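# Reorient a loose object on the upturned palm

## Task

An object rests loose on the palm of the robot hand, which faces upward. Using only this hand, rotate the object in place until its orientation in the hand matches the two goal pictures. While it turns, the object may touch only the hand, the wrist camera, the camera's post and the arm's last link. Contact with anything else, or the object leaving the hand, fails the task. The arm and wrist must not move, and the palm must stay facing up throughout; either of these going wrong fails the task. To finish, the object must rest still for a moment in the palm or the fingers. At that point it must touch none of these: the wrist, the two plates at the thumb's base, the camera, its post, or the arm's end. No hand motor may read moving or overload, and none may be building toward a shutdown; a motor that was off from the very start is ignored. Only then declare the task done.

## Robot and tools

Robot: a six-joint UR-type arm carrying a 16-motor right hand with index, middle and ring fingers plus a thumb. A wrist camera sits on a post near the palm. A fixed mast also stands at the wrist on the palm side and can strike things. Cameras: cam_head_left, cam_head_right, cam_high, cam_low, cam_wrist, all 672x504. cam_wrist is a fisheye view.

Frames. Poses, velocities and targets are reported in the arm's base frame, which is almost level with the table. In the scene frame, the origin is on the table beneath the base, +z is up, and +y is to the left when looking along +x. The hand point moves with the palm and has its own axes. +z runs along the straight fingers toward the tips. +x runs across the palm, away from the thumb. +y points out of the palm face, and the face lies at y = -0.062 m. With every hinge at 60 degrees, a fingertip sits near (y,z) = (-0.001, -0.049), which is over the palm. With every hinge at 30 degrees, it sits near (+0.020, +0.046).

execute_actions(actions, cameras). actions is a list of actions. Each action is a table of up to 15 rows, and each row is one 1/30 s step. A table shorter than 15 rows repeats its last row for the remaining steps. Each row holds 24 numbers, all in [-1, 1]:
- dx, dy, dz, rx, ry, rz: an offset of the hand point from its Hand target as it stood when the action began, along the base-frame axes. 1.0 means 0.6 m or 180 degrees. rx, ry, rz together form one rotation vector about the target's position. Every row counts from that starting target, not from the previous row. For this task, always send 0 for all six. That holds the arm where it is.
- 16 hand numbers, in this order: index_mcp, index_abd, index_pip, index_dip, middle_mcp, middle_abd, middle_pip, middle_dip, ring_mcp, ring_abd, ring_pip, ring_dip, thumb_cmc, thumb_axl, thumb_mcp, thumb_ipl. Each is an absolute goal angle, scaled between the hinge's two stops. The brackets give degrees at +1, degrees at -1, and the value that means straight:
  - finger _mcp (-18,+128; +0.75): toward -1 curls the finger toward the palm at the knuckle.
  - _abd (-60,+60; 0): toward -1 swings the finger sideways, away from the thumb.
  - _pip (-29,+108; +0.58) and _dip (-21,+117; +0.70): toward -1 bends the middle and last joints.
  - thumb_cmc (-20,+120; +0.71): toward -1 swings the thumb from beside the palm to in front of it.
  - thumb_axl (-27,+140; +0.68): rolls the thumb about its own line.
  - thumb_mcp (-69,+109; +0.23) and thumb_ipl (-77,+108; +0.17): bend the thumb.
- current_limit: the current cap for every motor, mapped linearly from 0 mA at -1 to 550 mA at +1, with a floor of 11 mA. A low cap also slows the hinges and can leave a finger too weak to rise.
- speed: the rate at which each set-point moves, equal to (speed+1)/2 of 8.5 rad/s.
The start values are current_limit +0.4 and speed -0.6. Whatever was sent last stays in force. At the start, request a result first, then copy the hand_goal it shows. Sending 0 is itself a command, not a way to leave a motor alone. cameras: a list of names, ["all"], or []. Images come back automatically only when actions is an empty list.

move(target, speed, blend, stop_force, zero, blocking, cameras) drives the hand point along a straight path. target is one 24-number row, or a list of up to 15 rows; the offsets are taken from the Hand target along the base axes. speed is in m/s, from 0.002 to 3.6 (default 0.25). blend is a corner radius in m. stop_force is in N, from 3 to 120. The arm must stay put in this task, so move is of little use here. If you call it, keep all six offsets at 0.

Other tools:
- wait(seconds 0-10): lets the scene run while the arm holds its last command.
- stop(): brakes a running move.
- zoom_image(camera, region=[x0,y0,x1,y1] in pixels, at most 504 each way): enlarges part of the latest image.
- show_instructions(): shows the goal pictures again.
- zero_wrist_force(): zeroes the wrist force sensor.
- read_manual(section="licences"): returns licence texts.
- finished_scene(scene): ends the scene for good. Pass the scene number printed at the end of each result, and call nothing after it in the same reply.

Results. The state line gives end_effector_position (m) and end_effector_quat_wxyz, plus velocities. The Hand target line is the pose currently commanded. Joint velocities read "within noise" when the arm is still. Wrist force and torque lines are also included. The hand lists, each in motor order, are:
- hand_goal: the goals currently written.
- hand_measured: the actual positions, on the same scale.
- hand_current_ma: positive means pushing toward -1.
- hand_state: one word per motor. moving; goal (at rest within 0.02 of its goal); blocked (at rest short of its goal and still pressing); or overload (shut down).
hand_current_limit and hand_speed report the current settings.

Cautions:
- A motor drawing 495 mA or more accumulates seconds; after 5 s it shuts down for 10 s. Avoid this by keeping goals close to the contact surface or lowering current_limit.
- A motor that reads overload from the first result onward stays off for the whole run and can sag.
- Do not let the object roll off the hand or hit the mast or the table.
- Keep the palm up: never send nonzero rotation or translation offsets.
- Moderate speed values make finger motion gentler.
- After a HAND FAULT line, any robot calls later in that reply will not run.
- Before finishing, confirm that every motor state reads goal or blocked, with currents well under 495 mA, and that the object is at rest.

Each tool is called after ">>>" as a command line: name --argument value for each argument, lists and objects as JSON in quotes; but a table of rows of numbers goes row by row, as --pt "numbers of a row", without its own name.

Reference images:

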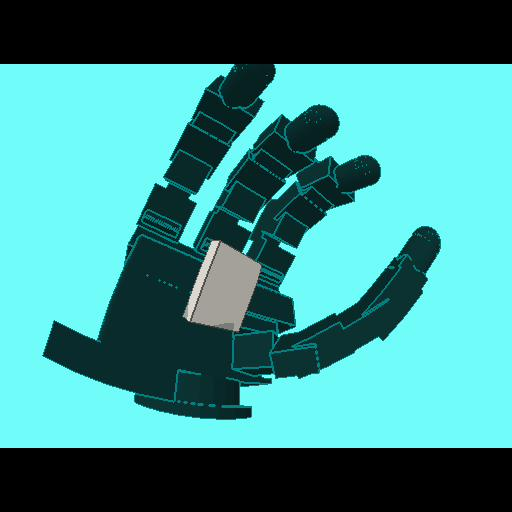

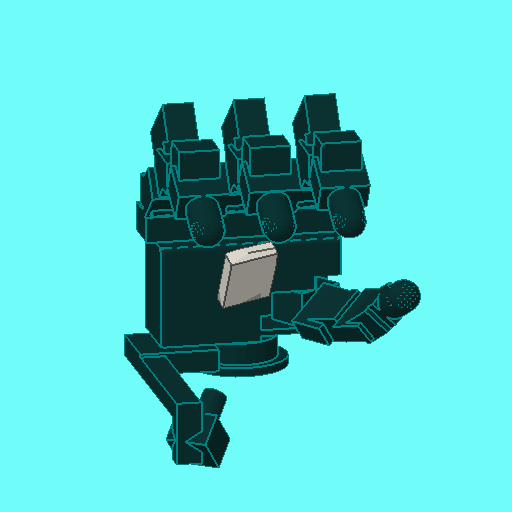

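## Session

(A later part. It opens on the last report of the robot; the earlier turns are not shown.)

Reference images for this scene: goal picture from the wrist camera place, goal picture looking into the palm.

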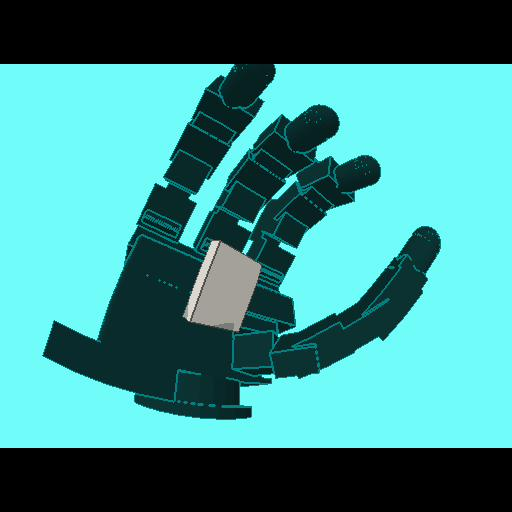

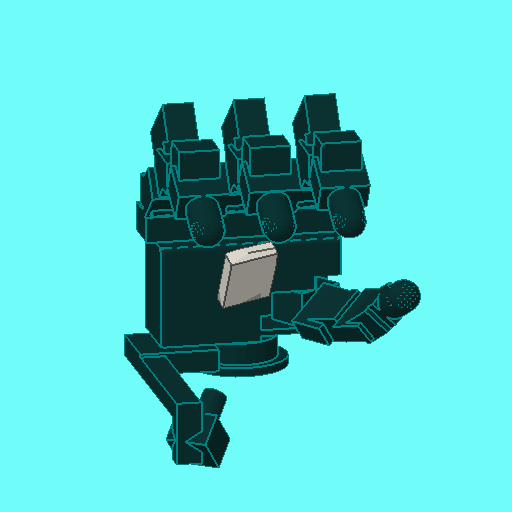

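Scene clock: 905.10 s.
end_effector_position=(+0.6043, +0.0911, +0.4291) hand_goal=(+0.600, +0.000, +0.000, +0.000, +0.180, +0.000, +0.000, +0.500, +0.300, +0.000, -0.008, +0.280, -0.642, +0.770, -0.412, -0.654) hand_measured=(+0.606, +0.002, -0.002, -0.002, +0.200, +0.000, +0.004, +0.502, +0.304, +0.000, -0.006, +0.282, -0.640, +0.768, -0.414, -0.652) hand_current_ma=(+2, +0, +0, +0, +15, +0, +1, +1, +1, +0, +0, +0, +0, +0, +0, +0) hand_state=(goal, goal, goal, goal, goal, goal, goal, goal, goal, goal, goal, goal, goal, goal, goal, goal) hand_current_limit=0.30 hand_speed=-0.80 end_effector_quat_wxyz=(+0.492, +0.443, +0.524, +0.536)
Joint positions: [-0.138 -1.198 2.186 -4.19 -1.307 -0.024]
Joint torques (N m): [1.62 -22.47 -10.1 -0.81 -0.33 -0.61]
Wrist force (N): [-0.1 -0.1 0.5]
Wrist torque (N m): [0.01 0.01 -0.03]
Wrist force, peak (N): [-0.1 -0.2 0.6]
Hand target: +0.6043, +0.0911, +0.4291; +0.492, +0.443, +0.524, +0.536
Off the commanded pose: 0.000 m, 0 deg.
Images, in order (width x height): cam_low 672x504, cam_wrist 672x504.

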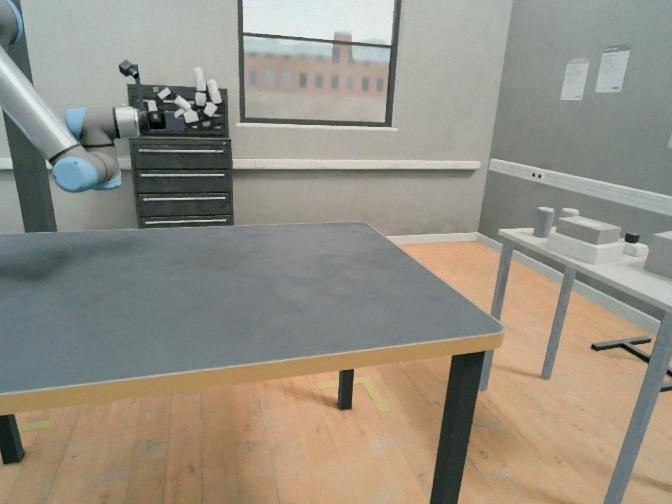

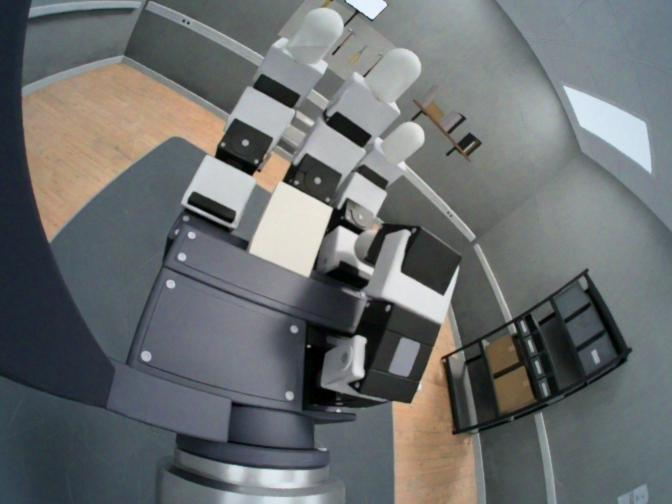

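>>> execute_actions --actions '[[[0,0,0,0,0,0,0.6,0,0,0,0.18,0,0,0.5,0.3,0,-0.008,0.28,-0.643,0.62,-0.413,-0.655,0.3,-0.9]]]' --cameras '["cam_wrist","cam_low"]'

>>> zoom_image --camera "cam_wrist" --region '[220, 150, 420, 350]'

Scene clock: 910.53 s.
end_effector_position=(+0.6043, +0.0911, +0.4291) hand_goal=(+0.600, +0.000, +0.000, +0.000, +0.180, +0.000, +0.000, +0.500, +0.300, +0.000, -0.008, +0.280, -0.642, +0.620, -0.412, -0.654) hand_measured=(+0.606, +0.002, -0.002, -0.002, +0.200, +0.000, +0.004, +0.502, +0.304, +0.000, -0.006, +0.282, -0.640, +0.622, -0.414, -0.652) hand_current_ma=(+2, +0, +0, +0, +15, +0, +1, +1, +1, +0, +0, +0, +0, +0, +0, +0) hand_state=(goal, goal, goal, goal, goal, goal, goal, goal, goal, goal, goal, goal, goal, goal, goal, goal) hand_current_limit=0.30 hand_speed=-0.90 end_effector_quat_wxyz=(+0.492, +0.443, +0.524, +0.536)
Joint positions: [-0.138 -1.198 2.186 -4.19 -1.307 -0.024]
Joint torques (N m): [1.83 -23.37 -10.37 -0.79 -0.21 -0.49]
Wrist force (N): [0.1 0.0 0.2]
Wrist torque (N m): [0.06 0.00 -0.01]
Wrist force, peak (N): [-0.1 -0.3 0.5]
Hand target: +0.6043, +0.0911, +0.4291; +0.492, +0.443, +0.524, +0.536
Off the commanded pose: 0.000 m, 0 deg.
Images, in order (width x height): cam_low 672x504, cam_wrist 672x504.

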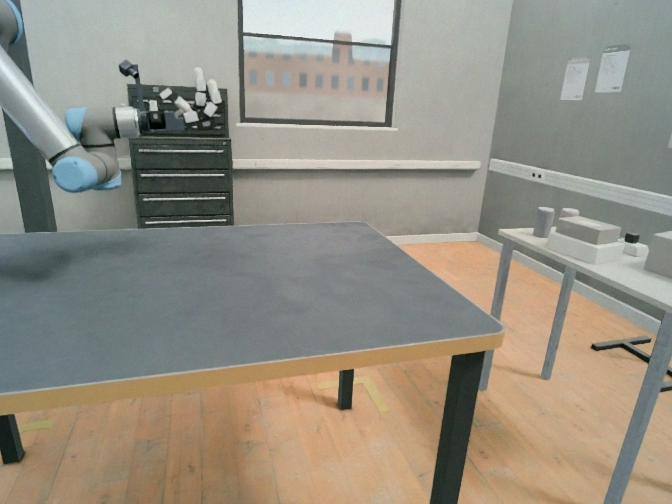

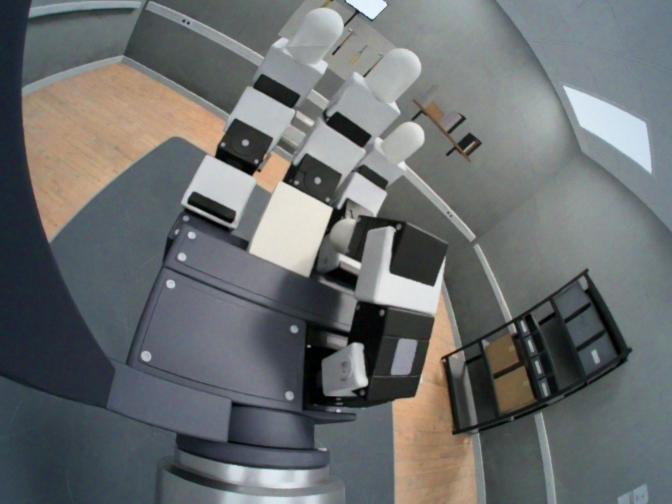

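Scaled by 2.520 from the camera's 672x504 image, which has a finer 960x720 frame.

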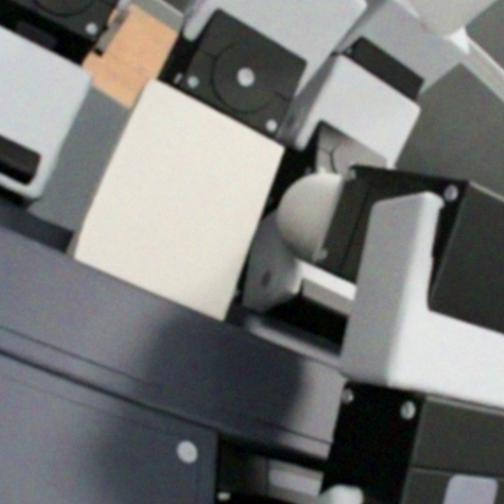

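>>> execute_actions --actions '[[[0,0,0,0,0,0,0.6,0,0,0,0.18,0,0,0.5,0.3,0,-0.008,0.28,-0.643,0.57,-0.413,-0.655,0.3,-0.9]],[[0,0,0,0,0,0,0.6,0,0,0,0.18,0,0,0.5,0.3,0,-0.008,0.28,-0.643,0.53,-0.413,-0.655,0.3,-0.9]]]' --cameras '["cam_wrist"]'

>>> zoom_image --camera "cam_wrist" --region '[220, 150, 420, 350]'

Scene clock: 916.43 s.
end_effector_position=(+0.6043, +0.0911, +0.4291) hand_goal=(+0.600, +0.000, +0.000, +0.000, +0.180, +0.000, +0.000, +0.500, +0.300, +0.000, -0.008, +0.280, -0.642, +0.530, -0.412, -0.654) hand_measured=(+0.606, +0.002, -0.002, -0.002, +0.200, +0.000, +0.004, +0.502, +0.304, +0.000, -0.006, +0.282, -0.640, +0.566, -0.414, -0.652) hand_current_ma=(+2, +0, +0, +0, +15, +0, +1, +1, +1, +0, +0, +0, +0, +51, +0, +0) hand_state=(goal, goal, goal, goal, goal, goal, goal, goal, goal, goal, goal, goal, goal, blocked, goal, goal) hand_current_limit=0.30 hand_speed=-0.90 end_effector_quat_wxyz=(+0.492, +0.443, +0.524, +0.536)
Joint positions: [-0.138 -1.198 2.186 -4.19 -1.307 -0.024]
Joint torques (N m): [1.3 -23.03 -10.61 -0.83 -0.28 -0.61]
Wrist force (N): [-0.1 -0.2 0.3]
Wrist torque (N m): [0.01 0.02 -0.03]
Wrist force, peak (N): [-0.2 -0.3 0.6]
Hand target: +0.6043, +0.0911, +0.4291; +0.492, +0.443, +0.524, +0.536
Off the commanded pose: 0.000 m, 0 deg.
Images, in order (width x height): cam_wrist 672x504.

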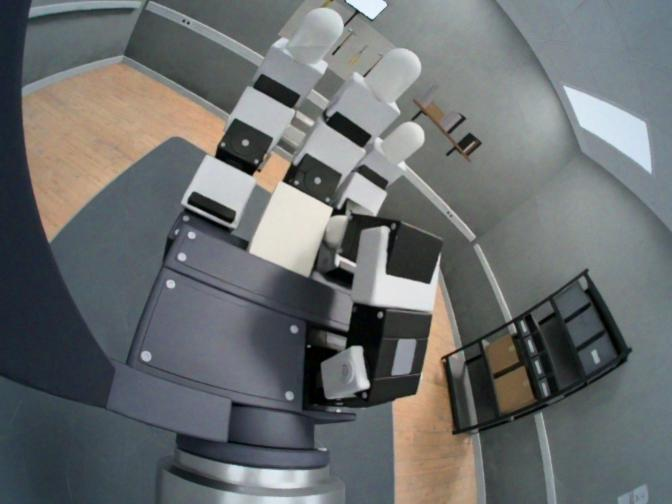

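Scaled by 2.520 from the camera's 672x504 image, which has a finer 960x720 frame.

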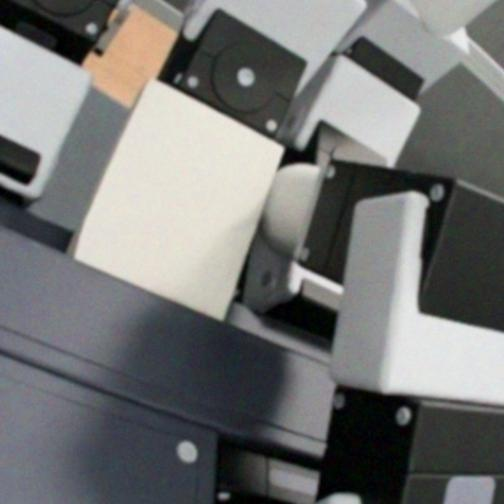

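>>> execute_actions --actions '[[[0,0,0,0,0,0,0.6,0,0,0,0.205,0,0,0.5,0.3,0,-0.008,0.28,-0.643,0.49,-0.413,-0.655,0.3,-0.9]],[[0,0,0,0,0,0,0.6,0,0,0,0.205,0,0,0.5,0.3,0,-0.008,0.28,-0.643,0.45,-0.413,-0.655,0.3,-0.9]]]' --cameras '["cam_wrist"]'

>>> zoom_image --camera "cam_wrist" --region '[220, 150, 420, 350]'

Scene clock: 922.07 s.
end_effector_position=(+0.6043, +0.0911, +0.4291) hand_goal=(+0.600, +0.000, +0.000, +0.000, +0.206, +0.000, +0.000, +0.500, +0.300, +0.000, -0.008, +0.280, -0.642, +0.450, -0.412, -0.654) hand_measured=(+0.606, +0.002, -0.002, -0.002, +0.218, +0.000, +0.004, +0.502, +0.304, +0.000, -0.006, +0.282, -0.630, +0.538, -0.406, -0.656) hand_current_ma=(+2, +0, +0, +0, +6, +0, +1, +1, +1, +0, +0, +0, +6, +240, +3, -1) hand_state=(goal, goal, goal, goal, goal, goal, goal, goal, goal, goal, goal, goal, goal, blocked, goal, goal) hand_current_limit=0.30 hand_speed=-0.90 end_effector_quat_wxyz=(+0.492, +0.443, +0.524, +0.536)
Joint positions: [-0.138 -1.198 2.186 -4.19 -1.307 -0.024]
Joint torques (N m): [1.26 -22.85 -10.43 -0.8 -0.17 -0.5]
Wrist force (N): [0.1 -0.2 0.1]
Wrist torque (N m): [0.03 0.00 -0.02]
Wrist force, peak (N): [0.0 -0.2 0.6]
Hand target: +0.6043, +0.0911, +0.4291; +0.492, +0.443, +0.524, +0.536
Off the commanded pose: 0.000 m, 0 deg.
Images, in order (width x height): cam_wrist 672x504.

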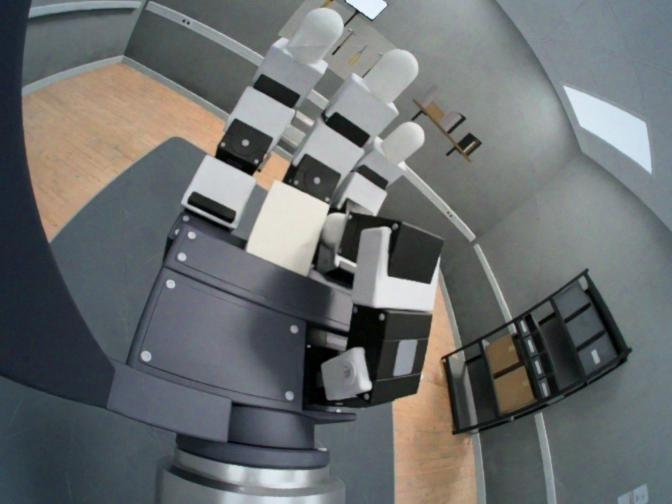

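Scaled by 2.520 from the camera's 672x504 image, which has a finer 960x720 frame.

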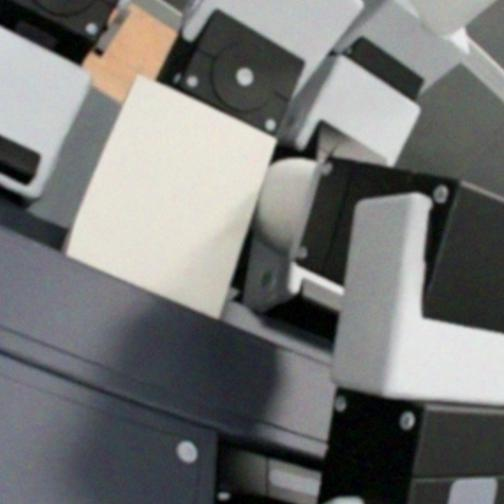

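>>> execute_actions --actions '[[[0,0,0,0,0,0,0.6,0,0,0,0.24,0,0,0.5,0.3,0,-0.008,0.28,-0.643,0.55,-0.413,-0.655,0.3,-0.9]],[[0,0,0,0,0,0,0.8,0,0,0,0.24,0,0,0.5,0.45,0,-0.008,0.28,-0.643,0.55,-0.413,-0.655,0.3,-0.9]],[[0,0,0,0,0,0,0.8,0,0,0,0.24,0,0,0.5,0.45,0,-0.008,0.28,-0.643,0.49,-0.413,-0.655,0.3,-0.9]]]' --cameras '["cam_wrist","cam_low"]'

>>> zoom_image --camera "cam_wrist" --region '[220, 150, 420, 350]'

>>> zoom_image --camera "cam_low" --region '[140, 60, 220, 140]'

Scene clock: 937.73 s.
end_effector_position=(+0.6043, +0.0911, +0.4291) hand_goal=(+0.800, +0.000, +0.000, +0.000, +0.240, +0.000, +0.000, +0.500, +0.450, +0.000, -0.008, +0.280, -0.642, +0.490, -0.412, -0.654) hand_measured=(+0.806, +0.002, +0.000, -0.002, +0.248, +0.000, +0.004, +0.502, +0.456, +0.000, -0.006, +0.282, -0.634, +0.536, -0.404, -0.654) hand_current_ma=(+2, +0, +0, +0, +4, +0, +1, +1, +2, +0, +0, +0, +3, +77, +4, +0) hand_state=(goal, goal, goal, goal, goal, goal, goal, goal, goal, goal, goal, goal, goal, blocked, goal, goal) hand_current_limit=0.30 hand_speed=-0.90 end_effector_quat_wxyz=(+0.492, +0.443, +0.524, +0.536)
Joint positions: [-0.138 -1.198 2.186 -4.19 -1.307 -0.024]
Joint torques (N m): [1.35 -23.57 -11.03 -0.67 -0.22 -0.46]
Wrist force (N): [-0.2 -0.2 0.4]
Wrist torque (N m): [0.03 0.02 -0.04]
Wrist force, peak (N): [0.0 -0.4 0.5]
Hand target: +0.6043, +0.0911, +0.4291; +0.492, +0.443, +0.524, +0.536
Off the commanded pose: 0.000 m, 0 deg.
Images, in order (width x height): cam_low 672x504, cam_wrist 672x504.

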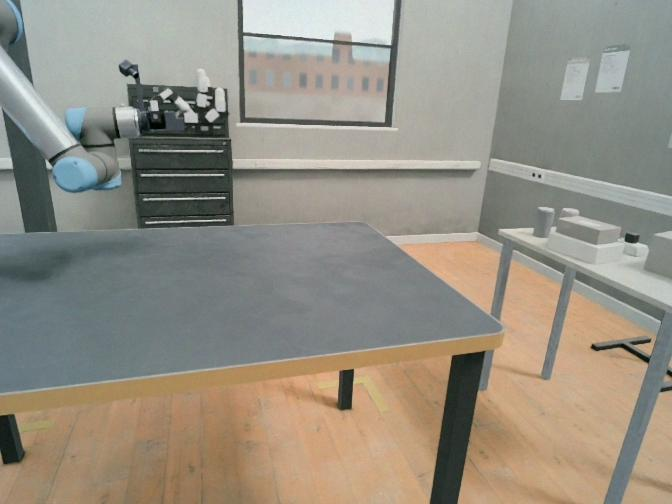

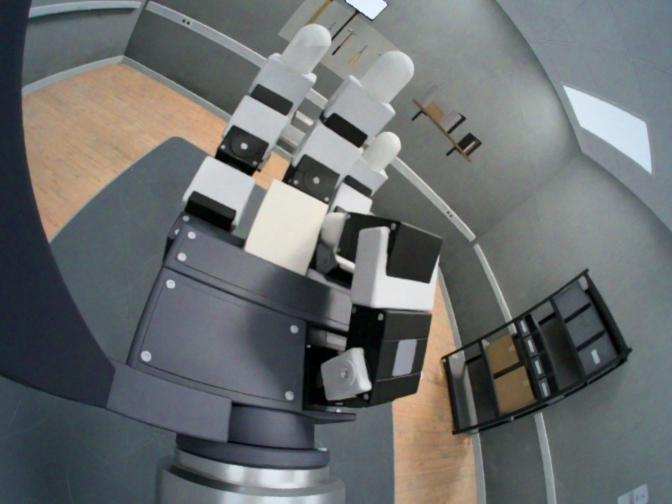

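Scaled by 2.520 from the camera's 672x504 image, which has a finer 960x720 frame.

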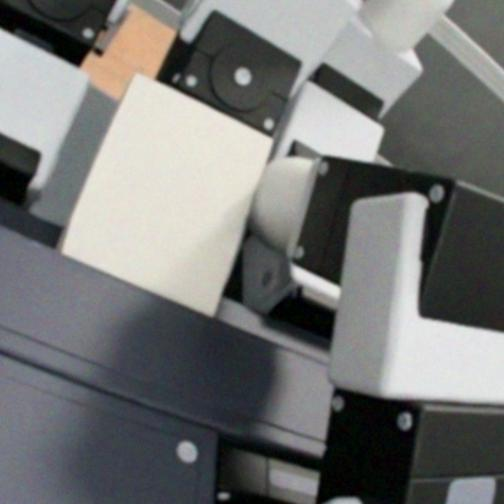

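Scaled by 6.300 from the camera's 672x504 image, which has a finer 960x720 frame.

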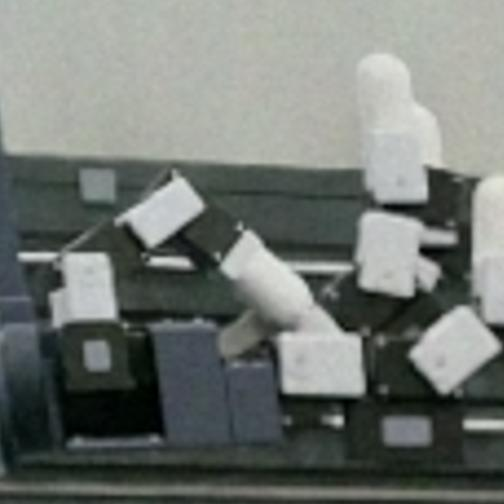

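>>> execute_actions --actions '[[[0,0,0,0,0,0,0.8,0,0,0,0.24,0,0,0.5,0.45,0,-0.008,0.28,-0.643,0.44,-0.413,-0.655,0.3,-0.9]],[[0,0,0,0,0,0,0.8,0,0,0,0.24,0,0,0.5,0.45,0,-0.008,0.28,-0.643,0.40,-0.413,-0.655,0.3,-0.9]]]' --cameras '["cam_wrist","cam_low"]'

>>> zoom_image --camera "cam_wrist" --region '[220, 150, 420, 350]'

>>> zoom_image --camera "cam_low" --region '[140, 60, 220, 140]'

Scene clock: 945.87 s.
end_effector_position=(+0.6043, +0.0911, +0.4291) hand_goal=(+0.800, +0.000, +0.000, +0.000, +0.240, +0.000, +0.000, +0.500, +0.450, +0.000, -0.008, +0.280, -0.642, +0.400, -0.412, -0.654) hand_measured=(+0.806, +0.002, +0.000, -0.002, +0.250, +0.000, +0.004, +0.502, +0.456, +0.000, -0.006, +0.282, -0.634, +0.442, -0.406, -0.654) hand_current_ma=(+2, +0, +0, +0, +5, +0, +1, +1, +2, +0, +0, +0, +3, +65, +3, +0) hand_state=(goal, goal, goal, goal, goal, goal, goal, goal, goal, goal, goal, goal, goal, blocked, goal, goal) hand_current_limit=0.30 hand_speed=-0.90 end_effector_quat_wxyz=(+0.492, +0.443, +0.524, +0.536)
Joint positions: [-0.138 -1.198 2.186 -4.19 -1.307 -0.024]
Joint torques (N m): [1.12 -23.56 -10.56 -0.67 -0.09 -0.45]
Wrist force (N): [-0.1 -0.1 0.4]
Wrist torque (N m): [0.03 0.02 -0.04]
Wrist force, peak (N): [-0.3 0.0 0.6]
Hand target: +0.6043, +0.0911, +0.4291; +0.492, +0.443, +0.524, +0.536
Off the commanded pose: 0.000 m, 0 deg.
Images, in order (width x height): cam_low 672x504, cam_wrist 672x504.

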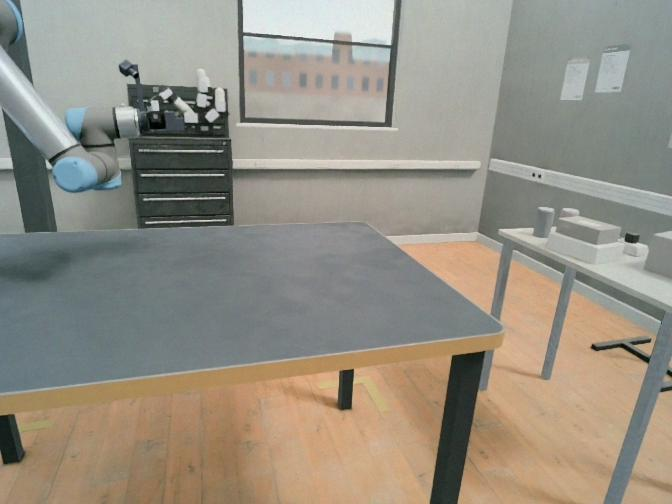

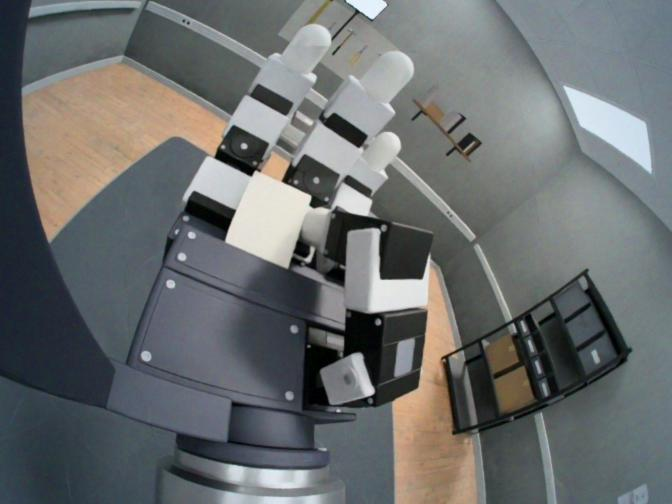

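Scaled by 2.520 from the camera's 672x504 image, which has a finer 960x720 frame.

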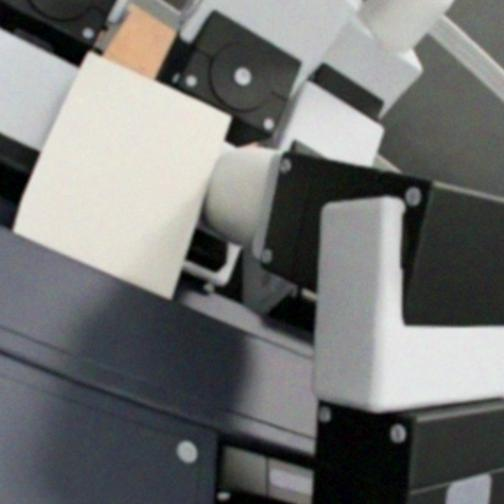

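Scaled by 6.300 from the camera's 672x504 image, which has a finer 960x720 frame.

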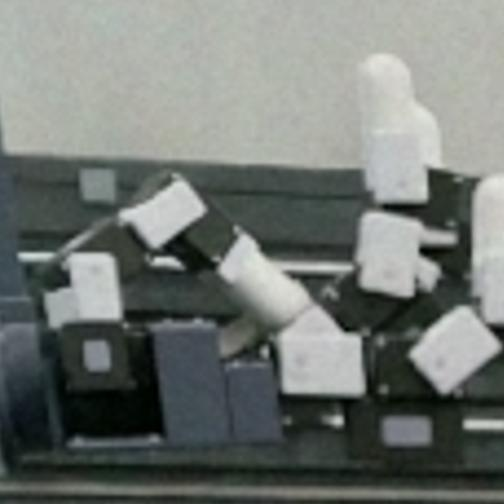

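>>> execute_actions --actions '[[[0,0,0,0,0,0,0.8,0,0,0,0.24,0,0,0.5,0.45,0,-0.008,0.28,-0.643,0.35,-0.413,-0.655,0.3,-0.9]],[[0,0,0,0,0,0,0.8,0,0,0,0.24,0,0,0.5,0.45,0,-0.008,0.28,-0.643,0.31,-0.413,-0.655,0.3,-0.9]]]' --cameras '["cam_wrist"]'

>>> zoom_image --camera "cam_wrist" --region '[190, 150, 390, 350]'

Scene clock: 955.00 s.
end_effector_position=(+0.6043, +0.0911, +0.4291) hand_goal=(+0.800, +0.000, +0.000, +0.000, +0.240, +0.000, +0.000, +0.500, +0.450, +0.000, -0.008, +0.280, -0.642, +0.310, -0.412, -0.654) hand_measured=(+0.806, +0.002, +0.000, -0.002, +0.250, +0.000, +0.004, +0.502, +0.456, +0.000, -0.006, +0.282, -0.622, +0.426, -0.402, -0.648) hand_current_ma=(+2, +0, +0, +0, +5, +0, +1, +1, +2, +0, +0, +0, +15, +358, +6, +3) hand_state=(goal, goal, goal, goal, goal, goal, goal, goal, goal, goal, goal, goal, blocked, blocked, goal, goal) hand_current_limit=0.30 hand_speed=-0.90 end_effector_quat_wxyz=(+0.492, +0.443, +0.524, +0.536)
Joint positions: [-0.138 -1.198 2.186 -4.19 -1.307 -0.024]
Joint torques (N m): [0.96 -23.35 -10.66 -0.82 -0.22 -0.36]
Wrist force (N): [-0.2 -0.4 0.4]
Wrist torque (N m): [0.00 0.02 -0.05]
Wrist force, peak (N): [-0.1 -0.2 0.6]
Hand target: +0.6043, +0.0911, +0.4291; +0.492, +0.443, +0.524, +0.536
Off the commanded pose: 0.000 m, 0 deg.
Images, in order (width x height): cam_wrist 672x504.

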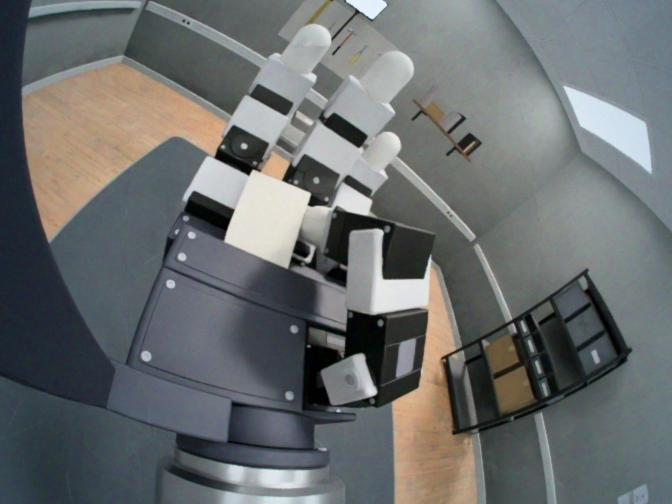

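Scaled by 2.520 from the camera's 672x504 image, which has a finer 960x720 frame.

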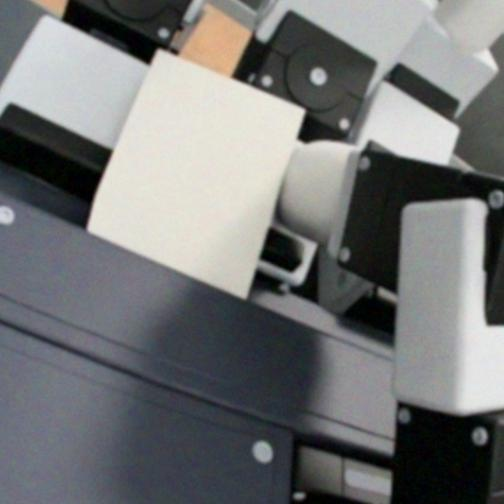

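>>> execute_actions --actions '[[[0,0,0,0,0,0,0.8,0,0,0,0.24,0,0,0.5,0.45,0,-0.008,0.28,-0.643,0.48,-0.413,-0.655,0.3,-0.8]],[[0,0,0,0,0,0,0.8,0,0,0,0.24,0,0,0.5,0.45,0,-0.008,0.28,-0.643,0.48,-0.413,-0.54,0.3,-0.8]],[[0,0,0,0,0,0,0.8,0,0,0,0.24,0,0,0.5,0.45,0,-0.008,0.28,-0.643,0.40,-0.413,-0.54,0.3,-0.9]],[[0,0,0,0,0,0,0.8,0,0,0,0.24,0,0,0.5,0.45,0,-0.008,0.28,-0.643,0.36,-0.413,-0.54,0.3,-0.9]]]' --cameras '["cam_wrist"]'

>>> zoom_image --camera "cam_wrist" --region '[190, 150, 390, 350]'

Scene clock: 969.30 s.
end_effector_position=(+0.6043, +0.0911, +0.4291) hand_goal=(+0.800, +0.000, +0.000, +0.000, +0.240, +0.000, +0.000, +0.500, +0.450, +0.000, -0.008, +0.280, -0.642, +0.360, -0.412, -0.540) hand_measured=(+0.806, +0.002, +0.000, -0.002, +0.258, +0.000, +0.004, +0.502, +0.456, +0.000, -0.006, +0.282, -0.626, +0.436, -0.402, -0.534) hand_current_ma=(+2, +0, +0, +0, +13, +0, +1, +1, +2, +0, +0, +0, +10, +183, +6, +4) hand_state=(goal, goal, goal, goal, goal, goal, goal, goal, goal, goal, goal, goal, goal, blocked, goal, goal) hand_current_limit=0.30 hand_speed=-0.90 end_effector_quat_wxyz=(+0.492, +0.443, +0.524, +0.536)
Joint positions: [-0.138 -1.198 2.186 -4.19 -1.307 -0.024]
Joint torques (N m): [1.21 -23.84 -11.11 -0.77 -0.05 -0.4]
Wrist force (N): [0.1 -0.1 0.4]
Wrist torque (N m): [0.03 -0.01 -0.02]
Wrist force, peak (N): [-0.3 -0.5 0.6]
Hand target: +0.6043, +0.0911, +0.4291; +0.492, +0.443, +0.524, +0.536
Off the commanded pose: 0.000 m, 0 deg.
Images, in order (width x height): cam_wrist 672x504.

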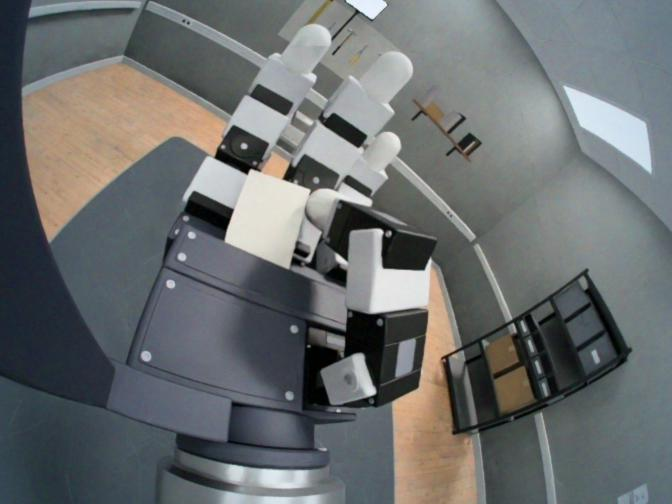

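Scaled by 2.520 from the camera's 672x504 image, which has a finer 960x720 frame.

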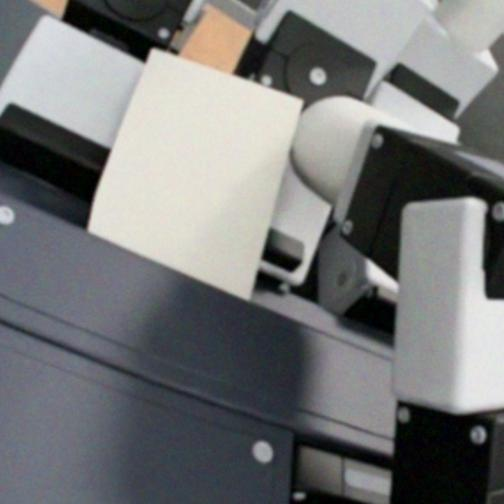

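>>> execute_actions --actions '[[[0,0,0,0,0,0,0.8,0,0,0,0.24,0,0,0.5,0.45,0,-0.008,0.28,-0.643,0.48,-0.413,-0.54,0.3,-0.8]],[[0,0,0,0,0,0,0.8,0,0,0,0.24,0,0,0.5,0.25,0,-0.008,0.28,-0.643,0.48,-0.413,-0.54,0.3,-0.9]],[[0,0,0,0,0,0,0.8,0,0,0,0.24,0,0,0.5,0.25,0,-0.008,0.28,-0.643,0.40,-0.413,-0.58,0.3,-0.9]],[[0,0,0,0,0,0,0.8,0,0,0,0.24,0,0,0.5,0.25,0,-0.008,0.28,-0.643,0.36,-0.413,-0.58,0.3,-0.9]]]' --cameras '["cam_wrist"]'

>>> zoom_image --camera "cam_wrist" --region '[190, 150, 390, 350]'

Scene clock: 985.30 s.
end_effector_position=(+0.6043, +0.0911, +0.4291) hand_goal=(+0.800, +0.000, +0.000, +0.000, +0.240, +0.000, +0.000, +0.500, +0.250, +0.000, -0.008, +0.280, -0.642, +0.360, -0.412, -0.580) hand_measured=(+0.806, +0.002, +0.000, -0.002, +0.258, +0.000, +0.004, +0.502, +0.266, +0.000, -0.006, +0.282, -0.628, +0.438, -0.406, -0.574) hand_current_ma=(+2, +0, +0, +0, +13, +0, +1, +1, +10, +0, +0, +0, +9, +197, +4, +4) hand_state=(goal, goal, goal, goal, goal, goal, goal, goal, goal, goal, goal, goal, goal, blocked, goal, goal) hand_current_limit=0.30 hand_speed=-0.90 end_effector_quat_wxyz=(+0.492, +0.443, +0.524, +0.536)
Joint positions: [-0.138 -1.198 2.186 -4.19 -1.307 -0.024]
Joint torques (N m): [0.83 -23.4 -10.8 -0.71 0 -0.38]
Wrist force (N): [-0.1 -0.2 0.3]
Wrist torque (N m): [0.02 0.02 -0.04]
Wrist force, peak (N): [-0.2 -0.2 0.6]
Hand target: +0.6043, +0.0911, +0.4291; +0.492, +0.443, +0.524, +0.536
Off the commanded pose: 0.000 m, 0 deg.
Images, in order (width x height): cam_wrist 672x504.

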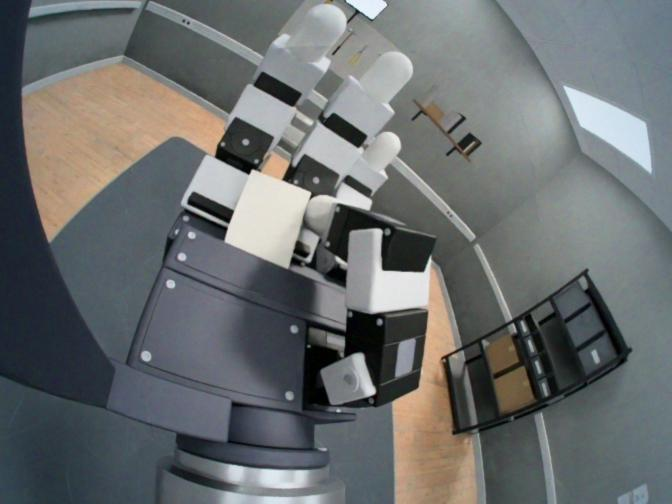

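Scaled by 2.520 from the camera's 672x504 image, which has a finer 960x720 frame.

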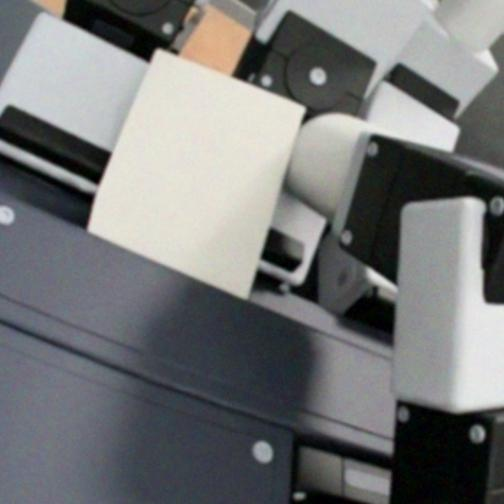

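>>> execute_actions --actions '[[[0,0,0,0,0,0,0.8,0,0,0,0.24,0,0,0.5,0.25,0,-0.008,0.28,-0.643,0.48,-0.413,-0.50,0.3,-0.8]],[[0,0,0,0,0,0,0.8,0,0,0,0.24,0,0,0.5,0.25,0,-0.008,0.28,-0.61,0.40,-0.413,-0.49,0.3,-0.9]],[[0,0,0,0,0,0,0.8,0,0,0,0.24,0,0,0.5,0.25,0,-0.008,0.28,-0.61,0.35,-0.413,-0.49,0.3,-0.9]]]' --cameras '["cam_wrist"]'

>>> zoom_image --camera "cam_wrist" --region '[190, 150, 390, 350]'

Scene clock: 998.77 s.
end_effector_position=(+0.6043, +0.0911, +0.4291) hand_goal=(+0.800, +0.000, +0.000, +0.000, +0.240, +0.000, +0.000, +0.500, +0.250, +0.000, -0.008, +0.280, -0.610, +0.350, -0.412, -0.490) hand_measured=(+0.806, +0.002, +0.000, -0.002, +0.258, +0.000, +0.004, +0.502, +0.266, +0.000, -0.006, +0.282, -0.594, +0.404, -0.400, -0.482) hand_current_ma=(+2, +0, +0, +0, +13, +0, +1, +1, +10, +0, +0, +0, +10, +106, +10, +4) hand_state=(goal, goal, goal, goal, goal, goal, goal, goal, goal, goal, goal, goal, goal, blocked, goal, goal) hand_current_limit=0.30 hand_speed=-0.90 end_effector_quat_wxyz=(+0.492, +0.443, +0.524, +0.536)
Joint positions: [-0.138 -1.198 2.186 -4.19 -1.307 -0.024]
Joint torques (N m): [1.23 -23.58 -11.56 -0.76 -0.04 -0.28]
Wrist force (N): [-0.2 -0.1 0.3]
Wrist torque (N m): [0.03 0.03 -0.05]
Wrist force, peak (N): [-0.1 -0.2 0.6]
Hand target: +0.6043, +0.0911, +0.4291; +0.492, +0.443, +0.524, +0.536
Off the commanded pose: 0.000 m, 0 deg.
Images, in order (width x height): cam_wrist 672x504.

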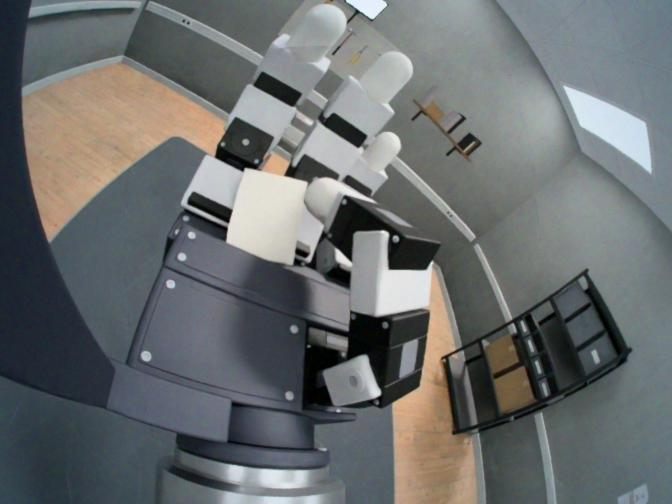

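Scaled by 2.520 from the camera's 672x504 image, which has a finer 960x720 frame.

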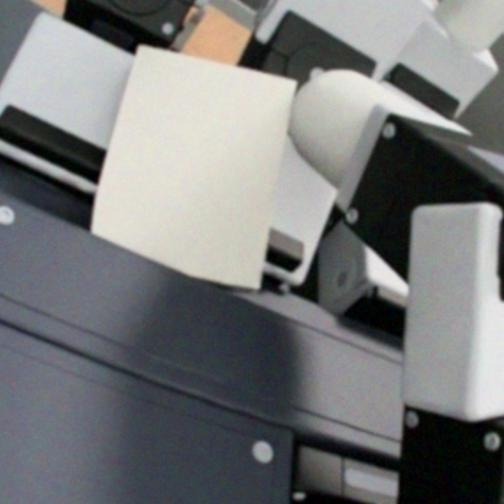

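>>> execute_actions --actions '[]' --cameras '["cam_head_left","cam_head_right","cam_high","cam_low","cam_wrist"]'

>>> zoom_image --camera "cam_high" --region '[340, 180, 450, 290]'

>>> zoom_image --camera "cam_head_left" --region '[320, 210, 430, 320]'

>>> zoom_image --camera "cam_head_right" --region '[320, 210, 430, 320]'

Scene clock: 1017.00 s.
end_effector_position=(+0.6043, +0.0911, +0.4291) hand_goal=(+0.800, +0.000, +0.000, +0.000, +0.240, +0.000, +0.000, +0.500, +0.250, +0.000, -0.008, +0.280, -0.610, +0.350, -0.412, -0.490) hand_measured=(+0.806, +0.002, +0.000, -0.002, +0.258, +0.000, +0.004, +0.502, +0.266, +0.000, -0.006, +0.282, -0.594, +0.404, -0.400, -0.482) hand_current_ma=(+2, +0, +0, +0, +13, +0, +1, +1, +10, +0, +0, +0, +10, +106, +10, +4) hand_state=(goal, goal, goal, goal, goal, goal, goal, goal, goal, goal, goal, goal, goal, blocked, goal, goal) hand_current_limit=0.30 hand_speed=-0.90 end_effector_quat_wxyz=(+0.492, +0.443, +0.524, +0.536)
Joint positions: [-0.138 -1.198 2.186 -4.19 -1.307 -0.024]
Joint velocities: within noise
Joint torques (N m): [0.53 -24.21 -11.36 -0.71 0.01 -0.31]
Motor temperatures (°C): [26 33 28 29 35 38]
Wrist force (N): [-0.2 -0.1 0.3]
Wrist torque (N m): [0.03 0.02 -0.04]
Wrist force, peak (N): [-0.3 -0.2 0.6]
Hand target: +0.6043, +0.0911, +0.4291; +0.492, +0.443, +0.524, +0.536
Off the commanded pose: 0.000 m, 0 deg.

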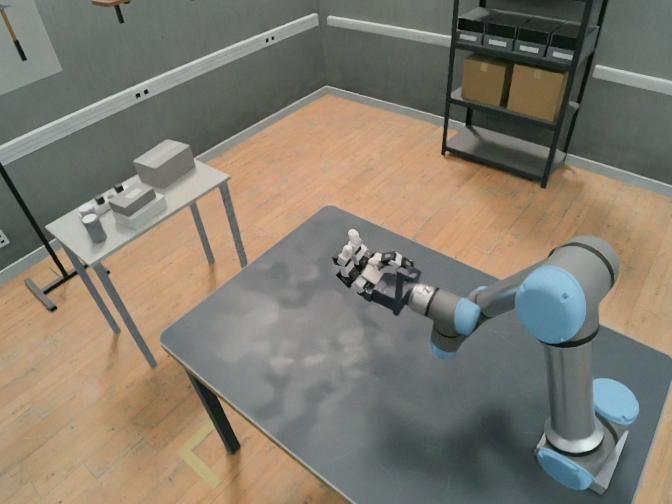

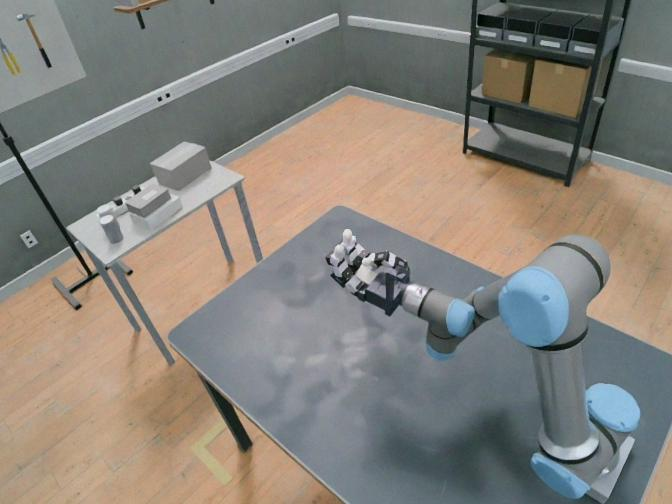

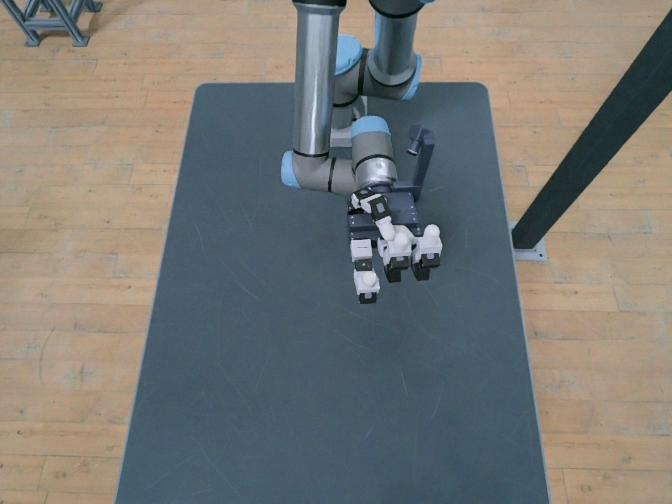

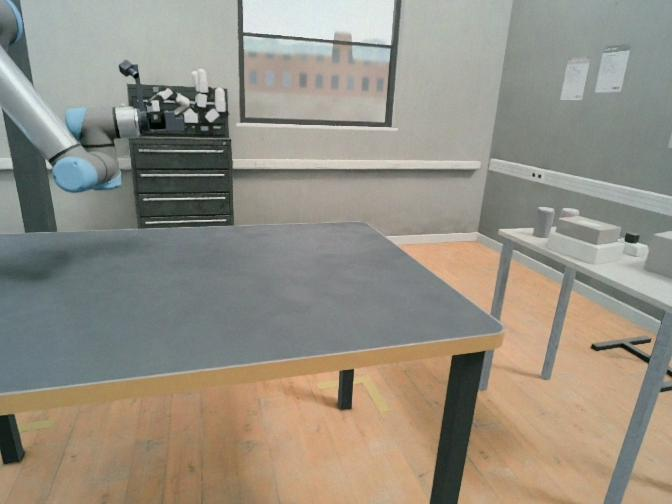

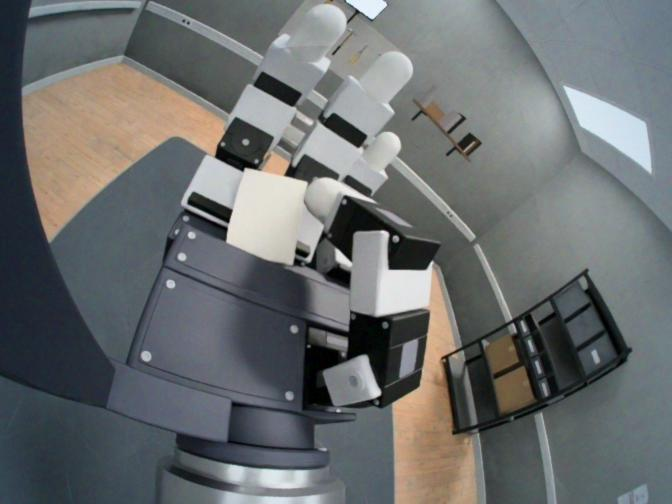

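Scaled by 4.582 from the camera's 672x504 image, which has a finer 960x720 frame.

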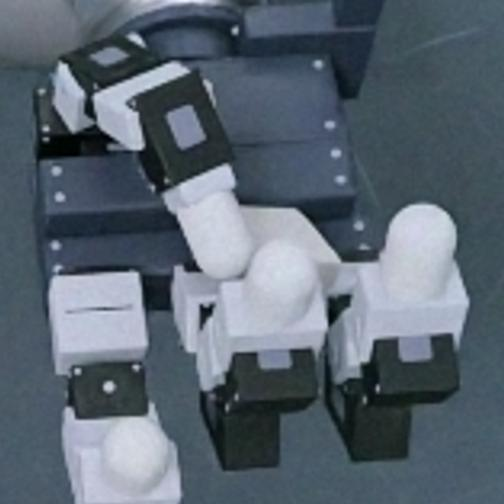

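Scaled by 4.582 from the camera's 672x504 image, which has a finer 960x720 frame.

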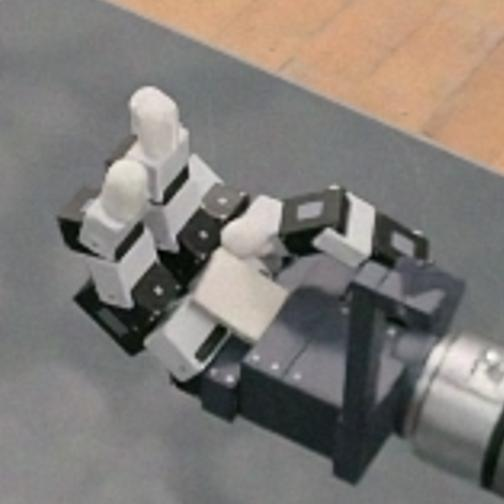

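Scaled by 4.582 from the camera's 672x504 image, which has a finer 960x720 frame.

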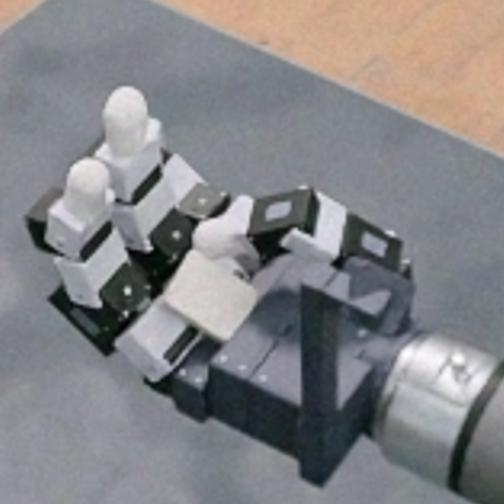

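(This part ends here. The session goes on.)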